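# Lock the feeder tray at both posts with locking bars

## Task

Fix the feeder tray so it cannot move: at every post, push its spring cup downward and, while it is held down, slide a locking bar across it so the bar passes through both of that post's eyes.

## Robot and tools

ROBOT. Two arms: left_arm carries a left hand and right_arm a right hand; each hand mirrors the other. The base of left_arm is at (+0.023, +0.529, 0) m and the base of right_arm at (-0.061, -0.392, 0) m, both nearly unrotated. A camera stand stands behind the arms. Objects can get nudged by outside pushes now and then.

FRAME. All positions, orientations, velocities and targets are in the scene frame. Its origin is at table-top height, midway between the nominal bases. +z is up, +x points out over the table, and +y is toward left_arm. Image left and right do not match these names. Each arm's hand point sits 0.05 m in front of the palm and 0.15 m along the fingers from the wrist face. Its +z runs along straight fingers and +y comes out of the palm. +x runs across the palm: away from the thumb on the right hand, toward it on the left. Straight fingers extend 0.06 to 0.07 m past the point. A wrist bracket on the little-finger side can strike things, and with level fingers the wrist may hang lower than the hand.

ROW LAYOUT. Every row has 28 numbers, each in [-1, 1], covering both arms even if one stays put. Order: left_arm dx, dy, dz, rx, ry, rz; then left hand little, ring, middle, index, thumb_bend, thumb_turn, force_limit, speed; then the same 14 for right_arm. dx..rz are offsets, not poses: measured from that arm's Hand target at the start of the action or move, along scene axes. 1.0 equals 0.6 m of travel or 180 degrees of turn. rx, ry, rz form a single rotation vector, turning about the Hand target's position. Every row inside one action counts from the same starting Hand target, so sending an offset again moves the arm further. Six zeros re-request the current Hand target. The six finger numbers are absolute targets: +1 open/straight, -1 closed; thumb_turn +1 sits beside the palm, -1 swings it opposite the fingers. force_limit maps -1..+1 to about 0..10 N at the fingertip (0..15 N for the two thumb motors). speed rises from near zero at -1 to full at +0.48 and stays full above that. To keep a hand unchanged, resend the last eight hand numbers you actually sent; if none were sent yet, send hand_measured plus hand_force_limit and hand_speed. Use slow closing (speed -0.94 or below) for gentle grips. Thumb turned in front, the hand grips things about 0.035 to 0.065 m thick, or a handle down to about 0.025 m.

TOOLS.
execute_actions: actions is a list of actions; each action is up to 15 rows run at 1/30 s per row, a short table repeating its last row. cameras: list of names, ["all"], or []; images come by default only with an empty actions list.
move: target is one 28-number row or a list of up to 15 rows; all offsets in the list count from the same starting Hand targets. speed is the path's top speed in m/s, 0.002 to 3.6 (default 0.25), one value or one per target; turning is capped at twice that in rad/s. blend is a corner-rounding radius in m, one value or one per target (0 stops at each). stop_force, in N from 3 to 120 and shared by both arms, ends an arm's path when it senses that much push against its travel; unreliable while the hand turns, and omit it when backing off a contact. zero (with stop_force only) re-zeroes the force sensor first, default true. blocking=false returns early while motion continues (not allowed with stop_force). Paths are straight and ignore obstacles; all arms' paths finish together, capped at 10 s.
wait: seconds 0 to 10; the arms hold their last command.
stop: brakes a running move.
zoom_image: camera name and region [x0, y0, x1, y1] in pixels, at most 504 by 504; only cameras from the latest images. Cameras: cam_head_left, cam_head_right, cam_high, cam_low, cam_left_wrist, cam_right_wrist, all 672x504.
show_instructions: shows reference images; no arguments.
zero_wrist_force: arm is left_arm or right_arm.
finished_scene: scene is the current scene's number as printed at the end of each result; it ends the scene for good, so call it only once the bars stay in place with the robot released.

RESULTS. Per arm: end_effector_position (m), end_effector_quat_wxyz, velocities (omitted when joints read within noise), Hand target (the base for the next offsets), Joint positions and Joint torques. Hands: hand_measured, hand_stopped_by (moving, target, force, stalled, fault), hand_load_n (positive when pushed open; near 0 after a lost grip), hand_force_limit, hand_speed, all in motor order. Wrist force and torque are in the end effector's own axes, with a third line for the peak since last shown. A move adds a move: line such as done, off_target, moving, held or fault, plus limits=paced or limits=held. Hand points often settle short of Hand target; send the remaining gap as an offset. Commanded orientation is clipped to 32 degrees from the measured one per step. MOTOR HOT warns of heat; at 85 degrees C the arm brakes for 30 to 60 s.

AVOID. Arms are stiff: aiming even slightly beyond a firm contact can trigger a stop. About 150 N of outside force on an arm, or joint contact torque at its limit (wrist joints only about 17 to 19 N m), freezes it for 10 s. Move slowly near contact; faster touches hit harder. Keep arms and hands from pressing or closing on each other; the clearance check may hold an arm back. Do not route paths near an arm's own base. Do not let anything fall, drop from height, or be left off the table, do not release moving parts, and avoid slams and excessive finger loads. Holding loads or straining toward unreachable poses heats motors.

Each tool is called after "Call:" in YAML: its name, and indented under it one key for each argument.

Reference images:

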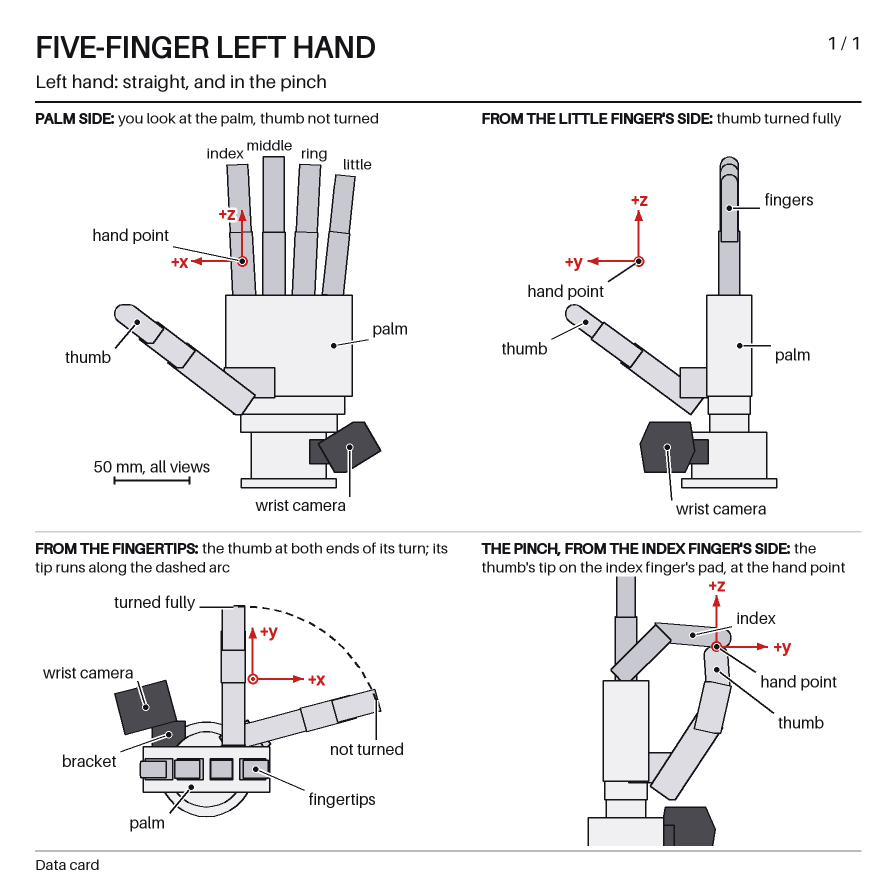

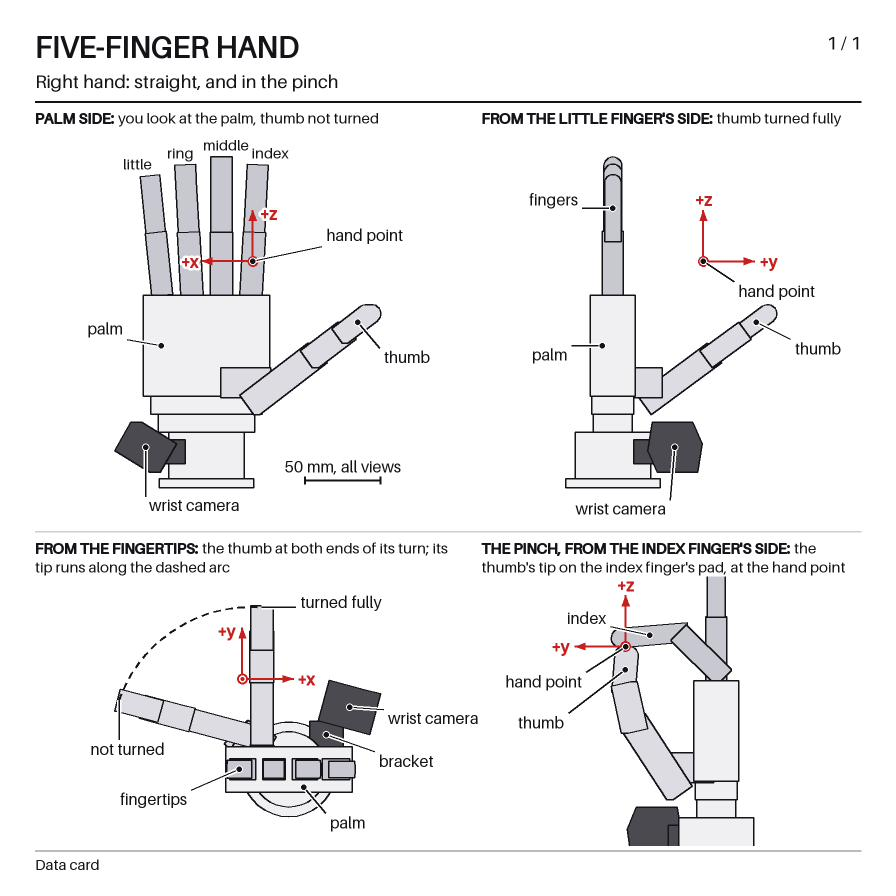

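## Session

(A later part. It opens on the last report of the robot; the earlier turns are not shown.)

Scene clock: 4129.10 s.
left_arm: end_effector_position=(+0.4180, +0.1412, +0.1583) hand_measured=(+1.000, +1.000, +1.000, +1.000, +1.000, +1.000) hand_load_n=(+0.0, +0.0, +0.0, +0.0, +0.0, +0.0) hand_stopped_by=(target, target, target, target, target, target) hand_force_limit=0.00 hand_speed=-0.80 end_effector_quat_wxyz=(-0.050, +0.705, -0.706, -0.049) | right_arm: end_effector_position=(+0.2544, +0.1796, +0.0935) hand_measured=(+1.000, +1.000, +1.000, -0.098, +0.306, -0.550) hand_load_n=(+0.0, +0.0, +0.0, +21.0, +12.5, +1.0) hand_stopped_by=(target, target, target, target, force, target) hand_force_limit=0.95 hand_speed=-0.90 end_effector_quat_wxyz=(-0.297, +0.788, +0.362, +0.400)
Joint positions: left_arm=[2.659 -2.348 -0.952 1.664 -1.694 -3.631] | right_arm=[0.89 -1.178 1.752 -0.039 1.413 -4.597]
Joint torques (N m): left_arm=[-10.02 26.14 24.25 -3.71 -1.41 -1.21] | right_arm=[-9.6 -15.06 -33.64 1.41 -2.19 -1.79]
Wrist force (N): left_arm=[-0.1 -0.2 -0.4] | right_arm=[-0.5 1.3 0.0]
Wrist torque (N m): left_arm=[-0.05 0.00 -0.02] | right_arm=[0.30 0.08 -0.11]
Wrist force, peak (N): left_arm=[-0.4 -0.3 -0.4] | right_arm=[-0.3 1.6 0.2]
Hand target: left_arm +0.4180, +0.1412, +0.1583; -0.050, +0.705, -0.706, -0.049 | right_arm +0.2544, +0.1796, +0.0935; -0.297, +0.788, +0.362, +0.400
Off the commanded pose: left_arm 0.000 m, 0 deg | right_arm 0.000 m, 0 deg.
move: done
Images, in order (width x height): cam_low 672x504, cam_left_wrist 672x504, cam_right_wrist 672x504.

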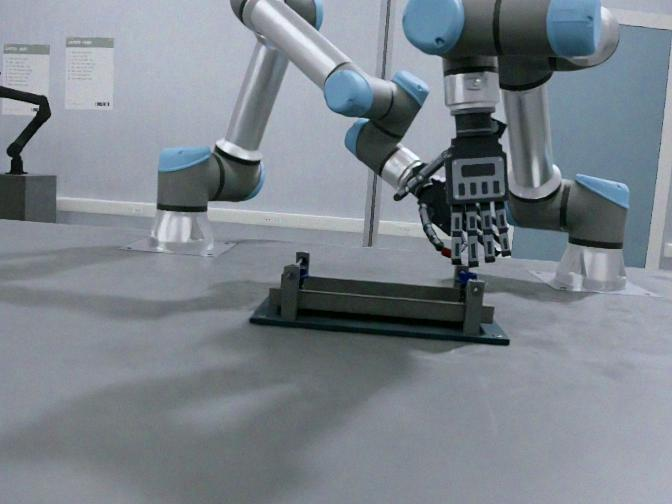

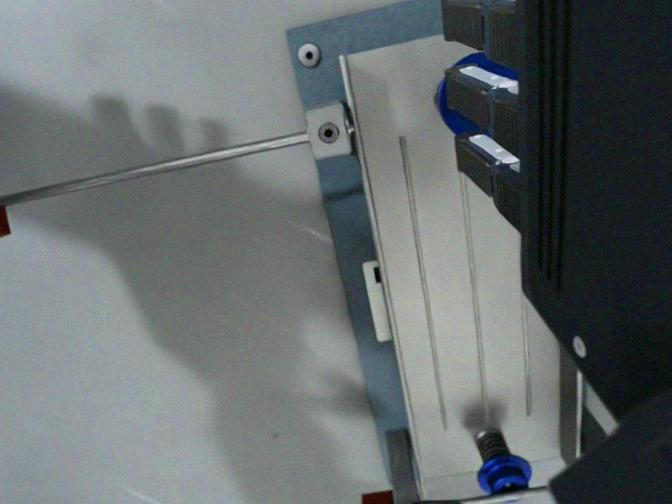

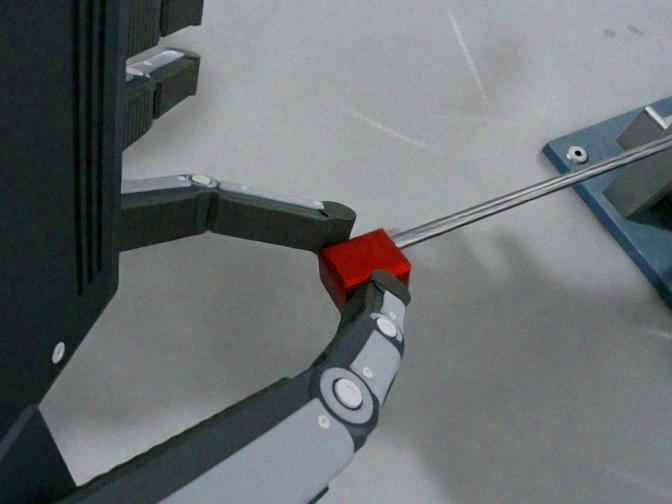

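Call:
move:
  target: [0,0,-0.0125,0,0,0, 1,1,1,1,1,1,0,-0.8, 0,0,0,0,0,0, 1,1,1,-0.1,0.1,-0.55,0.95,-0.9]
  speed: 0.03
  stop_force: 4
  cameras: ["cam_left_wrist","cam_right_wrist","cam_low"]

Call:
zoom_image:
  camera: "cam_left_wrist"
  region: [300, 20, 540, 200]

Call:
zoom_image:
  camera: "cam_low"
  region: [445, 230, 505, 310]

Scene clock: 4253.50 s.
left_arm: end_effector_position=(+0.4180, +0.1412, +0.1508) hand_measured=(+1.000, +1.000, +1.000, +1.000, +1.000, +1.000) hand_load_n=(+0.0, +0.0, +0.0, +0.0, +0.0, +0.0) hand_stopped_by=(target, target, target, target, target, target) hand_force_limit=0.00 hand_speed=-0.80 end_effector_quat_wxyz=(-0.050, +0.705, -0.706, -0.049) | right_arm: end_effector_position=(+0.2544, +0.1796, +0.0935) hand_measured=(+1.000, +1.000, +1.000, -0.098, +0.306, -0.550) hand_load_n=(+0.0, +0.0, +0.0, +21.0, +12.5, +1.0) hand_stopped_by=(target, target, target, target, force, target) hand_force_limit=0.95 hand_speed=-0.90 end_effector_quat_wxyz=(-0.297, +0.788, +0.362, +0.400)
Joint positions: left_arm=[2.659 -2.351 -0.965 1.68 -1.694 -3.631] | right_arm=[0.89 -1.178 1.752 -0.039 1.413 -4.597]
Joint torques (N m): left_arm=[-8.54 25.13 3.99 0.77 -0.84 -1.05] | right_arm=[-9.7 -14.95 -33.77 1.31 -2.15 -1.71]
Wrist force (N): left_arm=[-0.5 -0.3 -1.5] | right_arm=[-0.6 1.1 0.2]
Wrist torque (N m): left_arm=[0.02 0.01 -0.04] | right_arm=[0.27 0.09 -0.12]
Wrist force, peak (N): left_arm=[-0.7 -0.2 -1.5] | right_arm=[-0.6 1.4 0.1]
Hand target: left_arm +0.4180, +0.1412, +0.1508; -0.050, +0.705, -0.706, -0.049 | right_arm +0.2544, +0.1796, +0.0935; -0.297, +0.788, +0.362, +0.400
Off the commanded pose: left_arm 0.000 m, 0 deg | right_arm 0.000 m, 0 deg.
move: done
Images, in order (width x height): cam_low 672x504, cam_left_wrist 672x504, cam_right_wrist 672x504.

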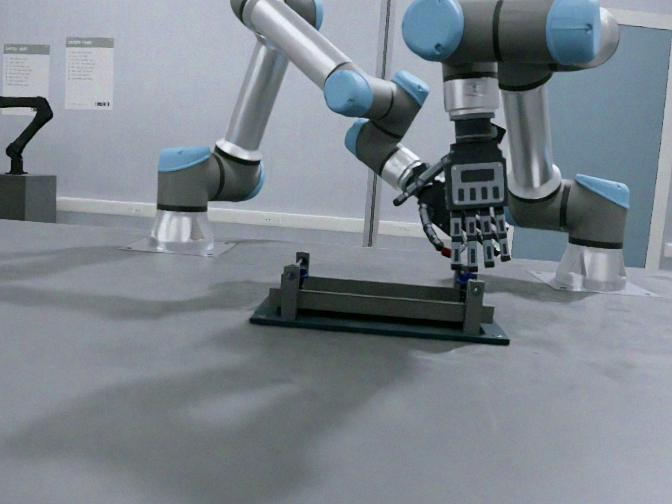

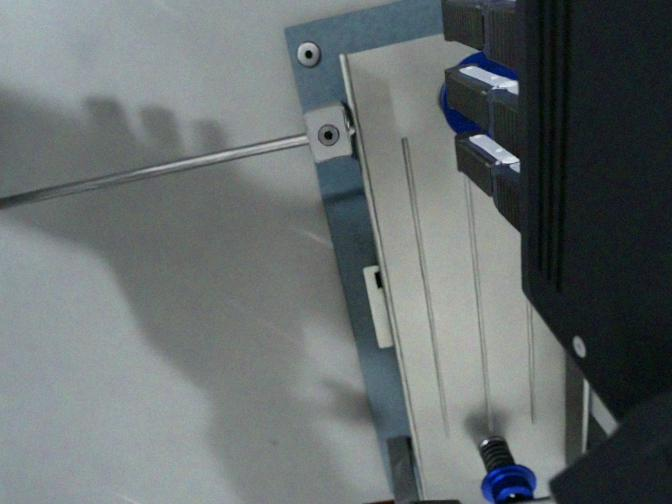

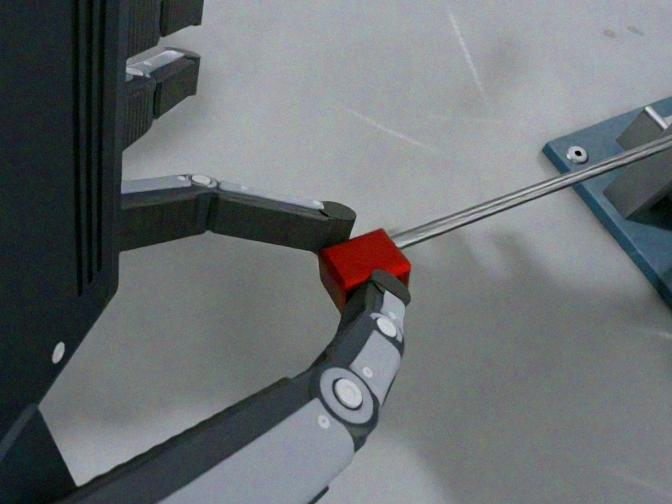

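Scaled by 2.100 from the camera's 672x504 image, which has a finer 960x720 frame.

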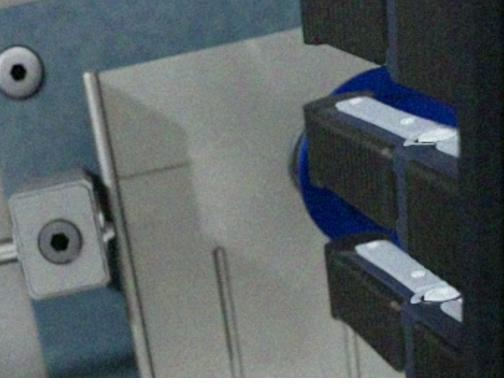

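Scaled by 6.300 from the camera's 672x504 image, which has a finer 960x720 frame.

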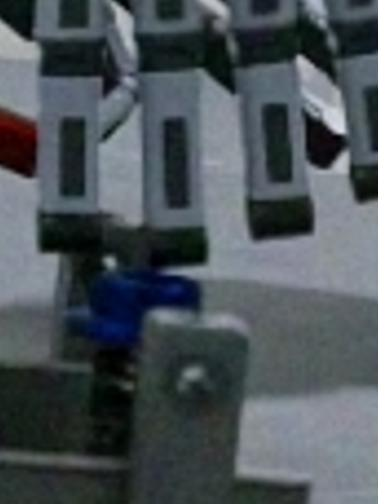

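Call:
move:
  target: [0,0.0058,0,0,0,0, 1,1,1,1,1,1,0,-0.8, 0,0,0,0,0,0, 1,1,1,-0.1,0.1,-0.55,0.95,-0.9]
  speed: 0.03

Call:
move:
  target: [0,0,-0.0283,0,0,0, 1,1,1,1,1,1,0,-0.8, 0,0,0,0,0,0, 1,1,1,-0.1,0.1,-0.55,0.95,-0.9]
  speed: 0.015
  stop_force: 20
  cameras: ["cam_left_wrist","cam_right_wrist","cam_low"]

Call:
zoom_image:
  camera: "cam_left_wrist"
  region: [300, 20, 540, 200]

Call:
zoom_image:
  camera: "cam_low"
  region: [445, 230, 505, 310]

Scene clock: 4320.10 s.
left_arm: end_effector_position=(+0.4180, +0.1446, +0.1508) hand_measured=(+1.000, +1.000, +1.000, +1.000, +1.000, +1.000) hand_load_n=(+0.0, +0.0, +0.0, +0.0, +0.0, +0.0) hand_stopped_by=(target, target, target, target, target, target) hand_force_limit=0.00 hand_speed=-0.80 end_effector_quat_wxyz=(-0.050, +0.705, -0.706, -0.049) | right_arm: end_effector_position=(+0.2544, +0.1796, +0.0935) hand_measured=(+1.000, +1.000, +1.000, -0.098, +0.306, -0.550) hand_load_n=(+0.0, +0.0, +0.0, +21.0, +12.0, +1.0) hand_stopped_by=(target, target, target, target, force, target) hand_force_limit=0.95 hand_speed=-0.90 end_effector_quat_wxyz=(-0.297, +0.788, +0.362, +0.400)
Joint positions: left_arm=[2.664 -2.345 -0.976 1.686 -1.695 -3.626] | right_arm=[0.89 -1.178 1.752 -0.039 1.413 -4.597]
Joint torques (N m): left_arm=[7.83 73.77 6.77 0.77 -1.48 0.96] | right_arm=[-9.43 -14.87 -34.29 1.33 -2.27 -1.68]
Wrist force (N): left_arm=[-0.3 0.0 -0.8] | right_arm=[-0.4 0.9 0.1]
Wrist torque (N m): left_arm=[-0.02 0.02 -0.03] | right_arm=[0.24 0.05 -0.12]
Wrist force, peak (N): left_arm=[-0.6 -0.2 -1.6] | right_arm=[-0.5 1.4 0.1]
Hand target: left_arm +0.4180, +0.1447, +0.1508; -0.050, +0.705, -0.706, -0.049 | right_arm +0.2544, +0.1796, +0.0935; -0.297, +0.788, +0.362, +0.400
Off the commanded pose: left_arm 0.000 m, 0 deg | right_arm 0.000 m, 0 deg.
move: done

Scene clock: 4322.20 s.
left_arm: end_effector_position=(+0.4180, +0.1447, +0.1338) hand_measured=(+1.000, +1.000, +1.000, +1.000, +1.000, +1.000) hand_load_n=(+0.0, +0.0, -3.5, +0.0, +0.0, +0.0) hand_stopped_by=(target, target, target, target, target, target) hand_force_limit=0.00 hand_speed=-0.80 end_effector_quat_wxyz=(-0.050, +0.705, -0.706, -0.049) | right_arm: end_effector_position=(+0.2544, +0.1796, +0.0935) hand_measured=(+1.000, +1.000, +1.000, -0.098, +0.306, -0.550) hand_load_n=(+0.0, +0.0, +0.0, +21.0, +12.0, +1.0) hand_stopped_by=(target, target, target, target, force, target) hand_force_limit=0.95 hand_speed=-0.90 end_effector_quat_wxyz=(-0.297, +0.788, +0.362, +0.400)
Joint positions: left_arm=[2.664 -2.354 -1.004 1.723 -1.695 -3.626] | right_arm=[0.89 -1.178 1.752 -0.039 1.413 -4.597]
Joint torques (N m): left_arm=[8.09 23.35 3.9 2.1 -0.67 0.99] | right_arm=[-9.54 -15.14 -34.24 1.37 -2.19 -1.62]
Wrist force (N): left_arm=[-2.7 4.6 -7.1] | right_arm=[-0.4 1.2 0.0]
Wrist torque (N m): left_arm=[0.30 -0.24 -0.26] | right_arm=[0.29 0.05 -0.11]
Wrist force, peak (N): left_arm=[-2.8 4.6 -7.2] | right_arm=[-0.4 1.4 0.1]
Hand target: left_arm +0.4180, +0.1447, +0.1338; -0.050, +0.705, -0.706, -0.049 | right_arm +0.2544, +0.1796, +0.0935; -0.297, +0.788, +0.362, +0.400
Off the commanded pose: left_arm 0.000 m, 0 deg | right_arm 0.000 m, 0 deg.
move: done
Images, in order (width x height): cam_low 672x504, cam_left_wrist 672x504, cam_right_wrist 672x504.

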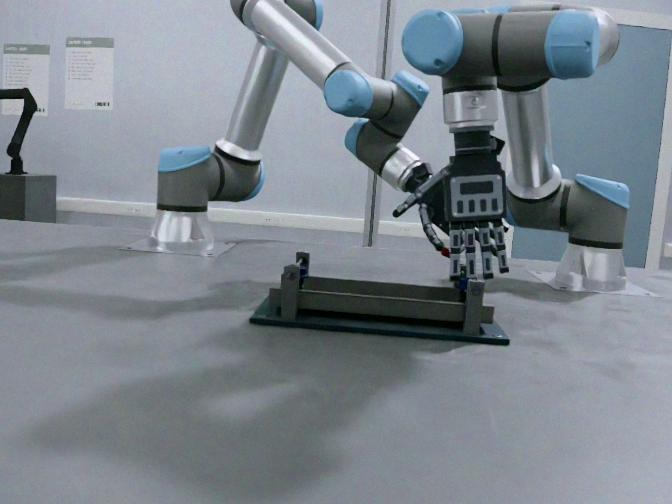

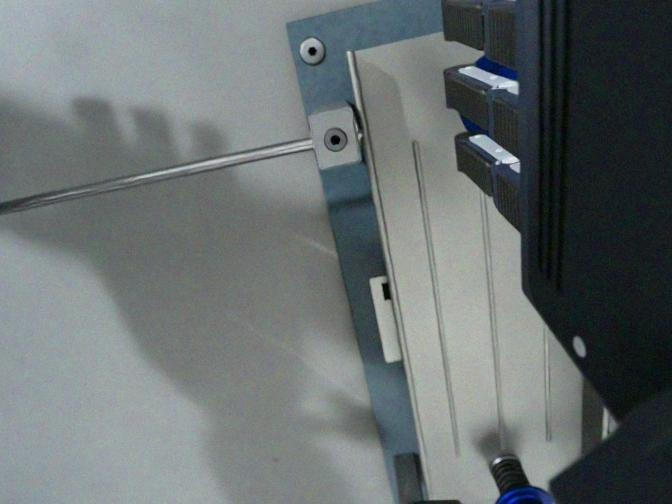

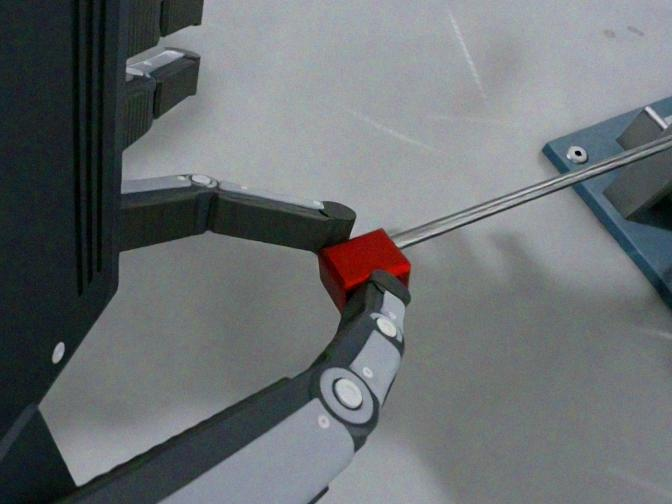

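Scaled by 2.100 from the camera's 672x504 image, which has a finer 960x720 frame.

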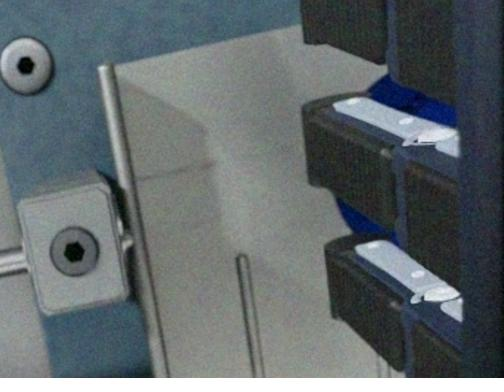

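Scaled by 6.300 from the camera's 672x504 image, which has a finer 960x720 frame.

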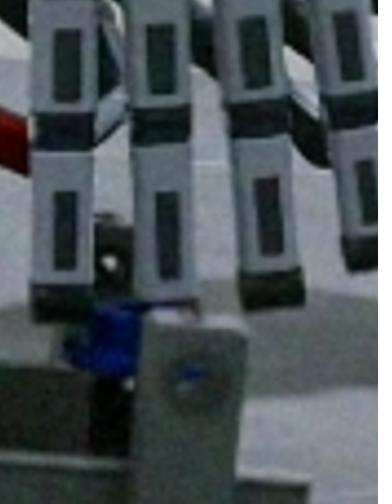

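Call:
zoom_image:
  camera: "cam_low"
  region: [448, 255, 484, 300]

Call:
zoom_image:
  camera: "cam_left_wrist"
  region: [420, 40, 540, 160]

Scaled by 11.200 from the camera's 672x504 image, which has a finer 960x720 frame.

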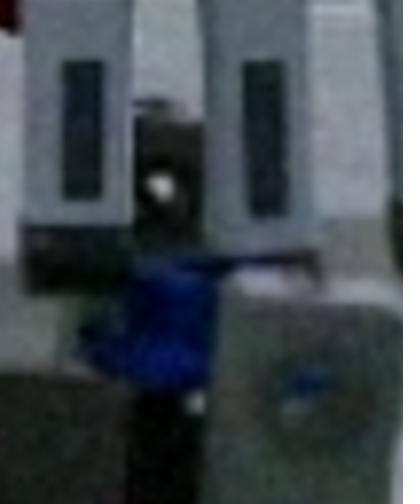

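Scaled by 4.200 from the camera's 672x504 image, which has a finer 960x720 frame.

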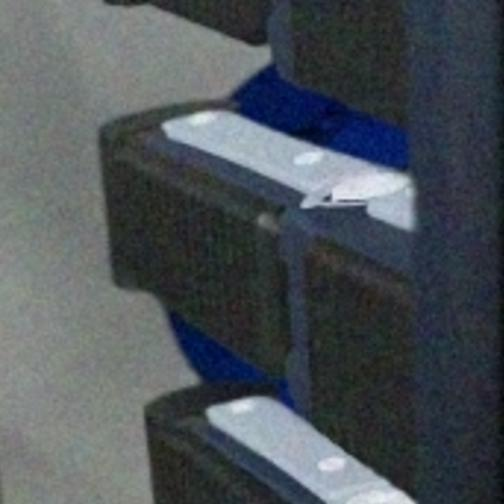

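Call:
move:
  target:
    - [0,0,0.0283,0,0,0, 1,1,1,1,1,1,0,-0.8, 0,0,0,0,0,0, 1,1,1,-0.1,0.1,-0.55,0.95,-0.9]
    - [0,0.0078,0.0283,0,0,0, 1,1,1,1,1,1,0,-0.8, 0,0,0,0,0,0, 1,1,1,-0.1,0.1,-0.55,0.95,-0.9]
  speed: 0.03

Call:
move:
  target: [0,0,-0.0283,0,0,0, 1,1,1,1,1,1,0,-0.8, 0,0,0,0,0,0, 1,1,1,-0.1,0.1,-0.55,0.95,-0.9]
  speed: 0.015
  stop_force: 20
  cameras: ["cam_left_wrist","cam_low"]

Call:
zoom_image:
  camera: "cam_left_wrist"
  region: [300, 20, 540, 200]

Call:
zoom_image:
  camera: "cam_low"
  region: [448, 255, 484, 300]

Scene clock: 4367.13 s.
left_arm: end_effector_position=(+0.4180, +0.1493, +0.1508) hand_measured=(+1.000, +1.000, +1.000, +1.000, +1.000, +1.000) hand_load_n=(+0.0, +0.0, +0.0, +0.0, +0.0, +0.0) hand_stopped_by=(target, target, target, target, target, target) hand_force_limit=0.00 hand_speed=-0.80 end_effector_quat_wxyz=(-0.050, +0.705, -0.706, -0.049) | right_arm: end_effector_position=(+0.2544, +0.1796, +0.0935) hand_measured=(+1.000, +1.000, +1.000, -0.098, +0.306, -0.550) hand_load_n=(+0.0, +0.0, +0.0, +21.0, +12.0, +1.0) hand_stopped_by=(target, target, target, target, force, target) hand_force_limit=0.95 hand_speed=-0.90 end_effector_quat_wxyz=(-0.297, +0.788, +0.362, +0.400)
Joint positions: left_arm=[2.671 -2.336 -0.991 1.693 -1.695 -3.619] | right_arm=[0.89 -1.178 1.752 -0.039 1.413 -4.597]
Joint torques (N m): left_arm=[10.25 72.64 4.61 0.84 -1.4 0.93] | right_arm=[-9.72 -15.63 -34.12 1.26 -2.19 -1.7]
Wrist force (N): left_arm=[-0.1 -0.3 -0.3] | right_arm=[-0.2 1.2 -0.2]
Wrist torque (N m): left_arm=[-0.06 -0.01 -0.01] | right_arm=[0.31 0.03 -0.10]
Wrist force, peak (N): left_arm=[-2.6 4.3 -7.5] | right_arm=[-0.8 1.3 0.4]
Hand target: left_arm +0.4180, +0.1494, +0.1508; -0.050, +0.705, -0.706, -0.049 | right_arm +0.2544, +0.1796, +0.0935; -0.297, +0.788, +0.362, +0.400
Off the commanded pose: left_arm 0.000 m, 0 deg | right_arm 0.000 m, 0 deg.
move: done

Scene clock: 4369.23 s.
left_arm: end_effector_position=(+0.4180, +0.1494, +0.1338) hand_measured=(+1.000, +1.000, +1.000, +1.000, +1.000, +1.000) hand_load_n=(+0.0, +0.0, -1.0, +0.0, +0.0, +0.0) hand_stopped_by=(target, target, target, target, target, target) hand_force_limit=0.00 hand_speed=-0.80 end_effector_quat_wxyz=(-0.050, +0.705, -0.706, -0.049) | right_arm: end_effector_position=(+0.2544, +0.1796, +0.0935) hand_measured=(+1.000, +1.000, +1.000, -0.098, +0.306, -0.550) hand_load_n=(+0.0, +0.0, +0.0, +21.0, +12.0, +1.0) hand_stopped_by=(target, target, target, target, force, target) hand_force_limit=0.95 hand_speed=-0.90 end_effector_quat_wxyz=(-0.297, +0.788, +0.362, +0.400)
Joint positions: left_arm=[2.672 -2.346 -1.019 1.73 -1.695 -3.619] | right_arm=[0.89 -1.178 1.752 -0.039 1.413 -4.597]
Joint torques (N m): left_arm=[9.14 23.67 3.24 1.41 -0.79 1.11] | right_arm=[-9.81 -15.6 -33.73 1.24 -2.19 -1.68]
Wrist force (N): left_arm=[-1.2 1.0 -6.8] | right_arm=[-0.7 1.2 0.0]
Wrist torque (N m): left_arm=[0.31 -0.17 -0.10] | right_arm=[0.28 0.10 -0.12]
Wrist force, peak (N): left_arm=[-1.1 1.0 -7.1] | right_arm=[-0.5 1.4 -0.1]
Hand target: left_arm +0.4180, +0.1494, +0.1338; -0.050, +0.705, -0.706, -0.049 | right_arm +0.2544, +0.1796, +0.0935; -0.297, +0.788, +0.362, +0.400
Off the commanded pose: left_arm 0.000 m, 0 deg | right_arm 0.000 m, 0 deg.
move: done
Images, in order (width x height): cam_low 672x504, cam_left_wrist 672x504.

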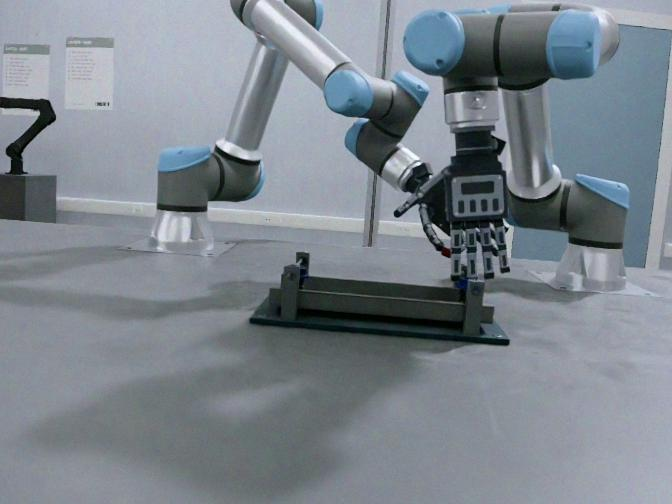

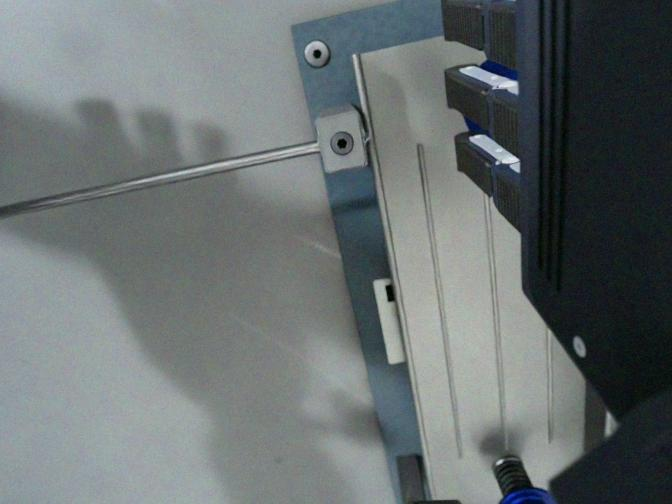

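Scaled by 2.100 from the camera's 672x504 image, which has a finer 960x720 frame.

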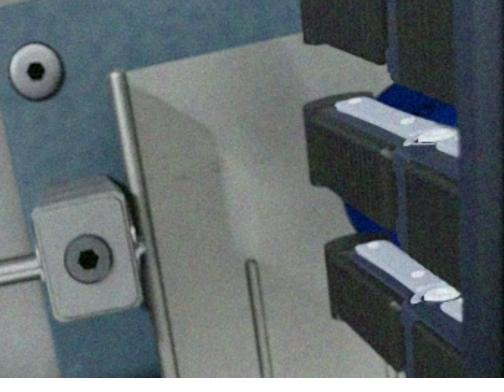

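Scaled by 11.200 from the camera's 672x504 image, which has a finer 960x720 frame.

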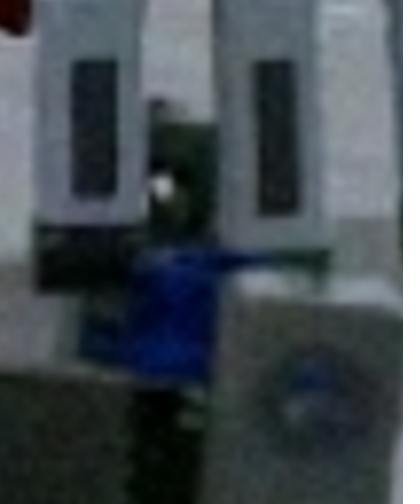

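Call:
move:
  target:
    - [0,0,0.0283,0,0,0, 1,1,1,1,1,1,0,-0.8, 0,0,0,0,0,0, 1,1,1,-0.1,0.1,-0.55,0.95,-0.9]
    - [0,0.005,0.0283,0,0,0, 1,1,1,1,1,1,0,-0.8, 0,0,0,0,0,0, 1,1,1,-0.1,0.1,-0.55,0.95,-0.9]
  speed: 0.03

Call:
move:
  target: [0,0,-0.04,0,0,0, 1,1,1,1,1,1,0,-0.8, 0,0,0,0,0,0, 1,1,1,-0.1,0.1,-0.55,0.95,-0.9]
  speed: 0.015
  stop_force: 20
  cameras: ["cam_left_wrist","cam_low"]

Call:
zoom_image:
  camera: "cam_left_wrist"
  region: [300, 20, 540, 200]

Call:
zoom_image:
  camera: "cam_low"
  region: [448, 255, 484, 300]

Scene clock: 4437.47 s.
left_arm: end_effector_position=(+0.4180, +0.1523, +0.1508) hand_measured=(+1.000, +1.000, +1.000, +1.000, +1.000, +1.000) hand_load_n=(+0.0, +0.0, +0.0, +0.0, +0.0, +0.0) hand_stopped_by=(target, target, target, target, target, target) hand_force_limit=0.00 hand_speed=-0.80 end_effector_quat_wxyz=(-0.050, +0.705, -0.706, -0.049) | right_arm: end_effector_position=(+0.2544, +0.1796, +0.0935) hand_measured=(+1.000, +1.000, +1.000, -0.098, +0.306, -0.550) hand_load_n=(+0.0, +0.0, +0.0, +21.0, +12.0, +1.0) hand_stopped_by=(target, target, target, target, force, target) hand_force_limit=0.95 hand_speed=-0.90 end_effector_quat_wxyz=(-0.297, +0.788, +0.362, +0.400)
Joint positions: left_arm=[2.676 -2.331 -1.001 1.698 -1.695 -3.614] | right_arm=[0.89 -1.178 1.752 -0.039 1.413 -4.597]
Joint torques (N m): left_arm=[8.29 73.05 5 0.85 -1.4 1.17] | right_arm=[-10.14 -15.21 -34.21 1.24 -2.18 -1.77]
Wrist force (N): left_arm=[-0.2 -0.2 -0.2] | right_arm=[-0.4 0.9 -0.2]
Wrist torque (N m): left_arm=[-0.06 0.01 -0.03] | right_arm=[0.26 0.06 -0.12]
Wrist force, peak (N): left_arm=[-1.3 1.1 -7.2] | right_arm=[-0.3 1.5 -0.1]
Hand target: left_arm +0.4180, +0.1524, +0.1508; -0.050, +0.705, -0.706, -0.049 | right_arm +0.2544, +0.1796, +0.0935; -0.297, +0.788, +0.362, +0.400
Off the commanded pose: left_arm 0.000 m, 0 deg | right_arm 0.000 m, 0 deg.
move: done

Scene clock: 4440.03 s.
left_arm: end_effector_position=(+0.4180, +0.1524, +0.1268) hand_measured=(+1.000, +1.000, +1.000, +1.000, +1.000, +1.000) hand_load_n=(+0.0, +0.0, +0.0, +0.0, +0.0, +0.0) hand_stopped_by=(target, target, target, target, target, target) hand_force_limit=0.00 hand_speed=-0.80 end_effector_quat_wxyz=(-0.050, +0.705, -0.706, -0.049) | right_arm: end_effector_position=(+0.2544, +0.1796, +0.0935) hand_measured=(+1.000, +1.000, +1.000, -0.098, +0.306, -0.550) hand_load_n=(+0.0, +0.0, +0.0, +20.5, +12.5, +1.0) hand_stopped_by=(target, target, target, target, force, target) hand_force_limit=0.95 hand_speed=-0.90 end_effector_quat_wxyz=(-0.297, +0.788, +0.362, +0.400)
Joint positions: left_arm=[2.676 -2.345 -1.038 1.749 -1.695 -3.614] | right_arm=[0.89 -1.178 1.752 -0.039 1.413 -4.597]
Joint torques (N m): left_arm=[5.81 25.27 4.64 0.75 -0.75 0.62] | right_arm=[-10.15 -15.13 -34.36 1.14 -2.24 -1.76]
Wrist force (N): left_arm=[-0.3 0.0 -0.4] | right_arm=[-0.4 1.0 0.0]
Wrist torque (N m): left_arm=[-0.03 0.02 -0.06] | right_arm=[0.26 0.06 -0.11]
Wrist force, peak (N): left_arm=[0.1 9.7 -5.7] | right_arm=[-0.7 1.4 0.0]
Hand target: left_arm +0.4180, +0.1524, +0.1268; -0.050, +0.705, -0.706, -0.049 | right_arm +0.2544, +0.1796, +0.0935; -0.297, +0.788, +0.362, +0.400
Off the commanded pose: left_arm 0.000 m, 0 deg | right_arm 0.000 m, 0 deg.
move: done
Images, in order (width x height): cam_low 672x504, cam_left_wrist 672x504.

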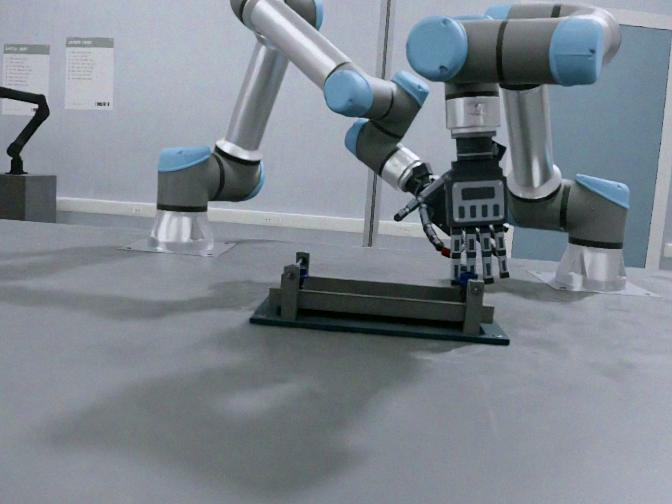

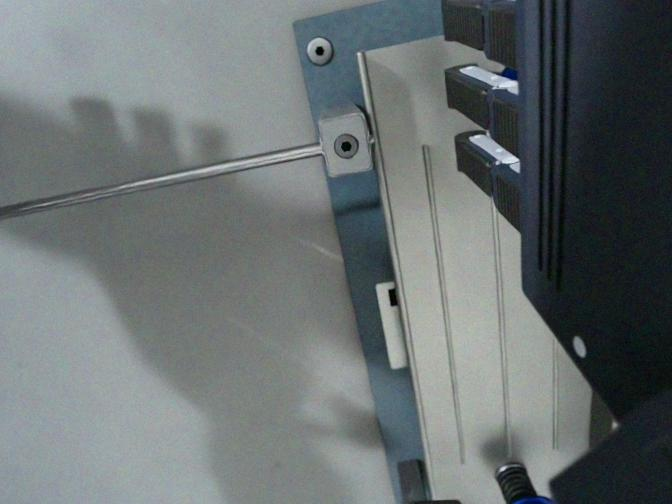

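Scaled by 2.100 from the camera's 672x504 image, which has a finer 960x720 frame.

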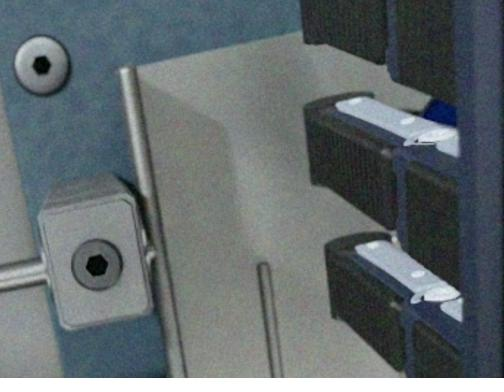

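Scaled by 11.200 from the camera's 672x504 image, which has a finer 960x720 frame.

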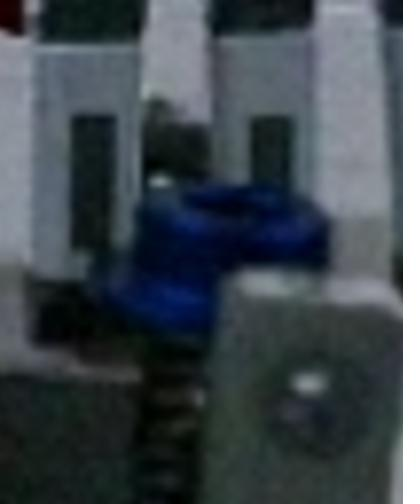

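Call:
move:
  target:
    - [0,0,0.05,0,0,0,1,1,1,1,1,1,0,-0.8,0,0,0,0,0,0,1,1,1,-0.1,0.1,-0.55,0.95,-0.9]
    - [0.0233,0,0.05,0,0,0,1,1,1,1,1,1,0,-0.8,0,0,0,0,0,0,1,1,1,-0.1,0.1,-0.55,0.95,-0.9]
  speed: 0.05
  cameras: ["cam_low","cam_left_wrist"]

Scene clock: 4488.03 s.
left_arm: end_effector_position=(+0.4319, +0.1524, +0.1568) hand_measured=(+1.000, +1.000, +1.000, +1.000, +1.000, +1.000) hand_load_n=(+0.0, +0.0, +0.0, +0.0, +0.0, +0.0) hand_stopped_by=(target, target, target, target, target, target) hand_force_limit=0.00 hand_speed=-0.80 end_effector_quat_wxyz=(-0.050, +0.705, -0.706, -0.049) | right_arm: end_effector_position=(+0.2544, +0.1796, +0.0935) hand_measured=(+1.000, +1.000, +1.000, -0.098, +0.306, -0.550) hand_load_n=(+0.0, +0.0, +0.0, +21.0, +12.5, +1.0) hand_stopped_by=(target, target, target, target, force, target) hand_force_limit=0.95 hand_speed=-0.90 end_effector_quat_wxyz=(-0.297, +0.788, +0.362, +0.400)
Joint positions: left_arm=[2.687 -2.358 -0.936 1.662 -1.696 -3.604] | right_arm=[0.89 -1.178 1.752 -0.039 1.413 -4.597]
Joint torques (N m): left_arm=[8.6 24.58 32.13 -5.68 -2.17 1.4] | right_arm=[-9.51 -15.07 -34.34 1.12 -2.2 -1.73]
Wrist force (N): left_arm=[-0.3 0.0 -0.5] | right_arm=[-0.5 1.1 0.3]
Wrist torque (N m): left_arm=[0.00 0.03 -0.12] | right_arm=[0.26 0.06 -0.12]
Wrist force, peak (N): left_arm=[-0.5 -0.3 -0.6] | right_arm=[-0.6 1.3 -0.2]
Hand target: left_arm +0.4320, +0.1524, +0.1568; -0.050, +0.705, -0.706, -0.049 | right_arm +0.2544, +0.1796, +0.0935; -0.297, +0.788, +0.362, +0.400
Off the commanded pose: left_arm 0.000 m, 0 deg | right_arm 0.000 m, 0 deg.
move: done
Images, in order (width x height): cam_low 672x504, cam_left_wrist 672x504.

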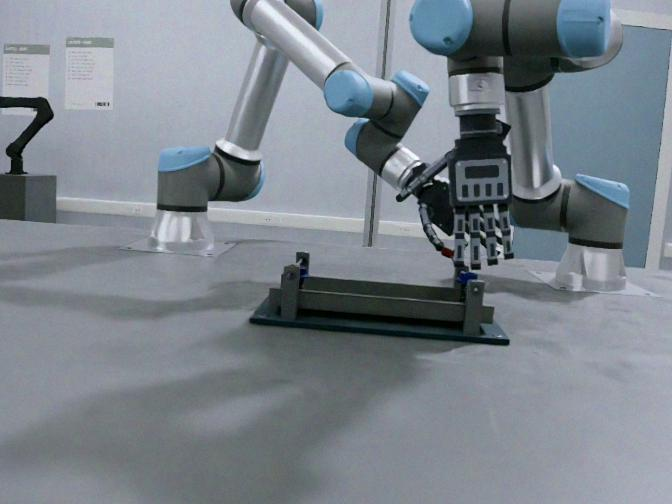

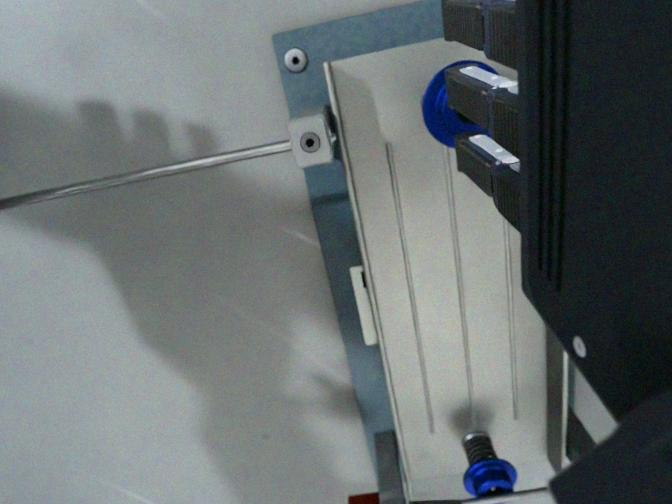

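Call:
zoom_image:
  camera: "cam_left_wrist"
  region: [280, 10, 530, 200]

Call:
zoom_image:
  camera: "cam_low"
  region: [440, 225, 520, 325]

Scaled by 2.016 from the camera's 672x504 image, which has a finer 960x720 frame.

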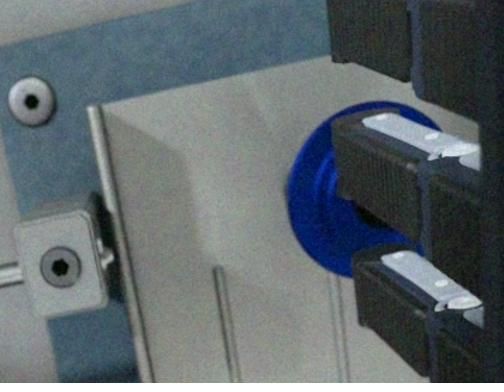

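Scaled by 5.040 from the camera's 672x504 image, which has a finer 960x720 frame.

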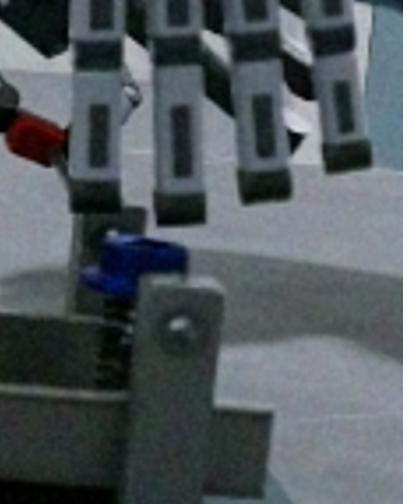

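Call:
move:
  target:
    - [0.0067,0,0,0,0,0,1,1,1,1,1,1,0,-0.8,0,0,0,0,0,0,1,1,1,-0.1,0.1,-0.55,0.95,-0.9]
    - [0.0067,0,-0.0383,0,0,0,1,1,1,1,1,1,0,-0.8,0,0,0,0,0,0,1,1,1,-0.1,0.1,-0.55,0.95,-0.9]
  speed: 0.03
  stop_force: 20
  cameras: ["cam_low","cam_left_wrist"]

Call:
zoom_image:
  camera: "cam_low"
  region: [440, 240, 500, 310]

Scene clock: 4540.67 s.
left_arm: end_effector_position=(+0.4360, +0.1524, +0.1338) hand_measured=(+1.000, +1.000, +1.000, +1.000, +1.000, +1.000) hand_load_n=(+0.0, +0.0, +0.0, +0.0, +0.0, +0.5) hand_stopped_by=(target, target, target, target, target, target) hand_force_limit=0.00 hand_speed=-0.80 end_effector_quat_wxyz=(-0.050, +0.705, -0.706, -0.049) | right_arm: end_effector_position=(+0.2544, +0.1796, +0.0935) hand_measured=(+1.000, +1.000, +1.000, -0.098, +0.306, -0.550) hand_load_n=(+0.0, +0.0, +0.0, +20.5, +12.5, +1.0) hand_stopped_by=(target, target, target, target, force, target) hand_force_limit=0.95 hand_speed=-0.90 end_effector_quat_wxyz=(-0.297, +0.788, +0.362, +0.400)
Joint positions: left_arm=[2.69 -2.379 -0.958 1.705 -1.696 -3.6] | right_arm=[0.89 -1.178 1.752 -0.039 1.413 -4.597]
Joint torques (N m): left_arm=[9.97 19.89 0.59 1.79 -0.03 1.27] | right_arm=[-9.65 -15.47 -34.36 0.98 -2.23 -1.71]
Wrist force (N): left_arm=[-0.9 -0.6 -15.8] | right_arm=[-0.4 1.1 0.2]
Wrist torque (N m): left_arm=[0.89 -0.31 -0.13] | right_arm=[0.25 0.05 -0.11]
Wrist force, peak (N): left_arm=[-0.9 -0.6 -15.8] | right_arm=[-0.8 1.3 -0.1]
Hand target: left_arm +0.4360, +0.1524, +0.1338; -0.050, +0.705, -0.706, -0.049 | right_arm +0.2544, +0.1796, +0.0935; -0.297, +0.788, +0.362, +0.400
Off the commanded pose: left_arm 0.000 m, 0 deg | right_arm 0.000 m, 0 deg.
move: done
Images, in order (width x height): cam_low 672x504, cam_left_wrist 672x504.

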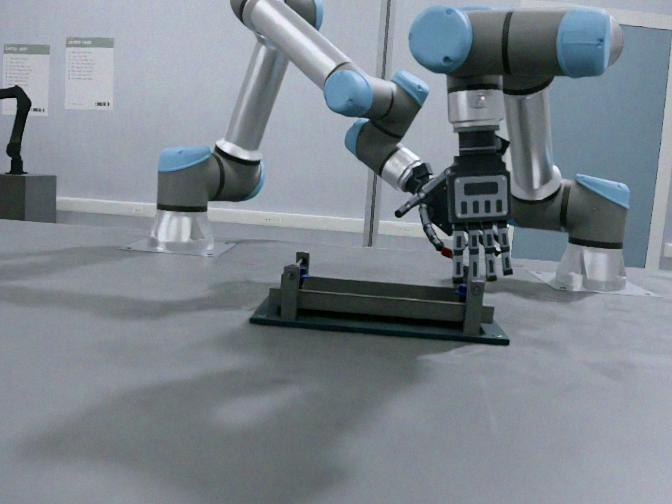

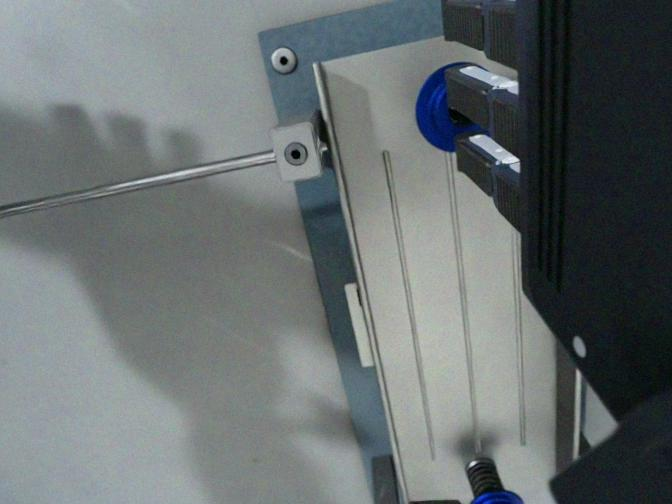

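Scaled by 7.200 from the camera's 672x504 image, which has a finer 960x720 frame.

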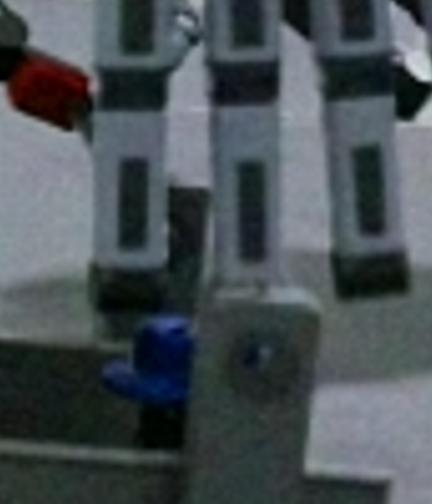

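Call:
zoom_image:
  camera: "cam_low"
  region: [448, 255, 484, 300]

Call:
zoom_image:
  camera: "cam_left_wrist"
  region: [380, 30, 530, 180]

Scaled by 11.200 from the camera's 672x504 image, which has a finer 960x720 frame.

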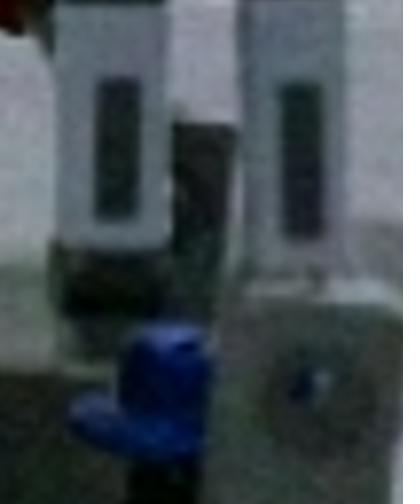

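Scaled by 3.360 from the camera's 672x504 image, which has a finer 960x720 frame.

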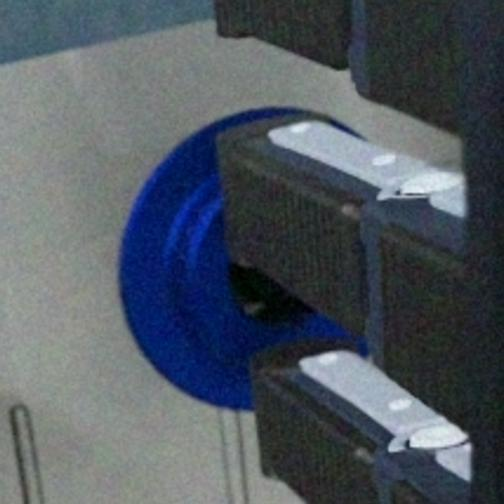

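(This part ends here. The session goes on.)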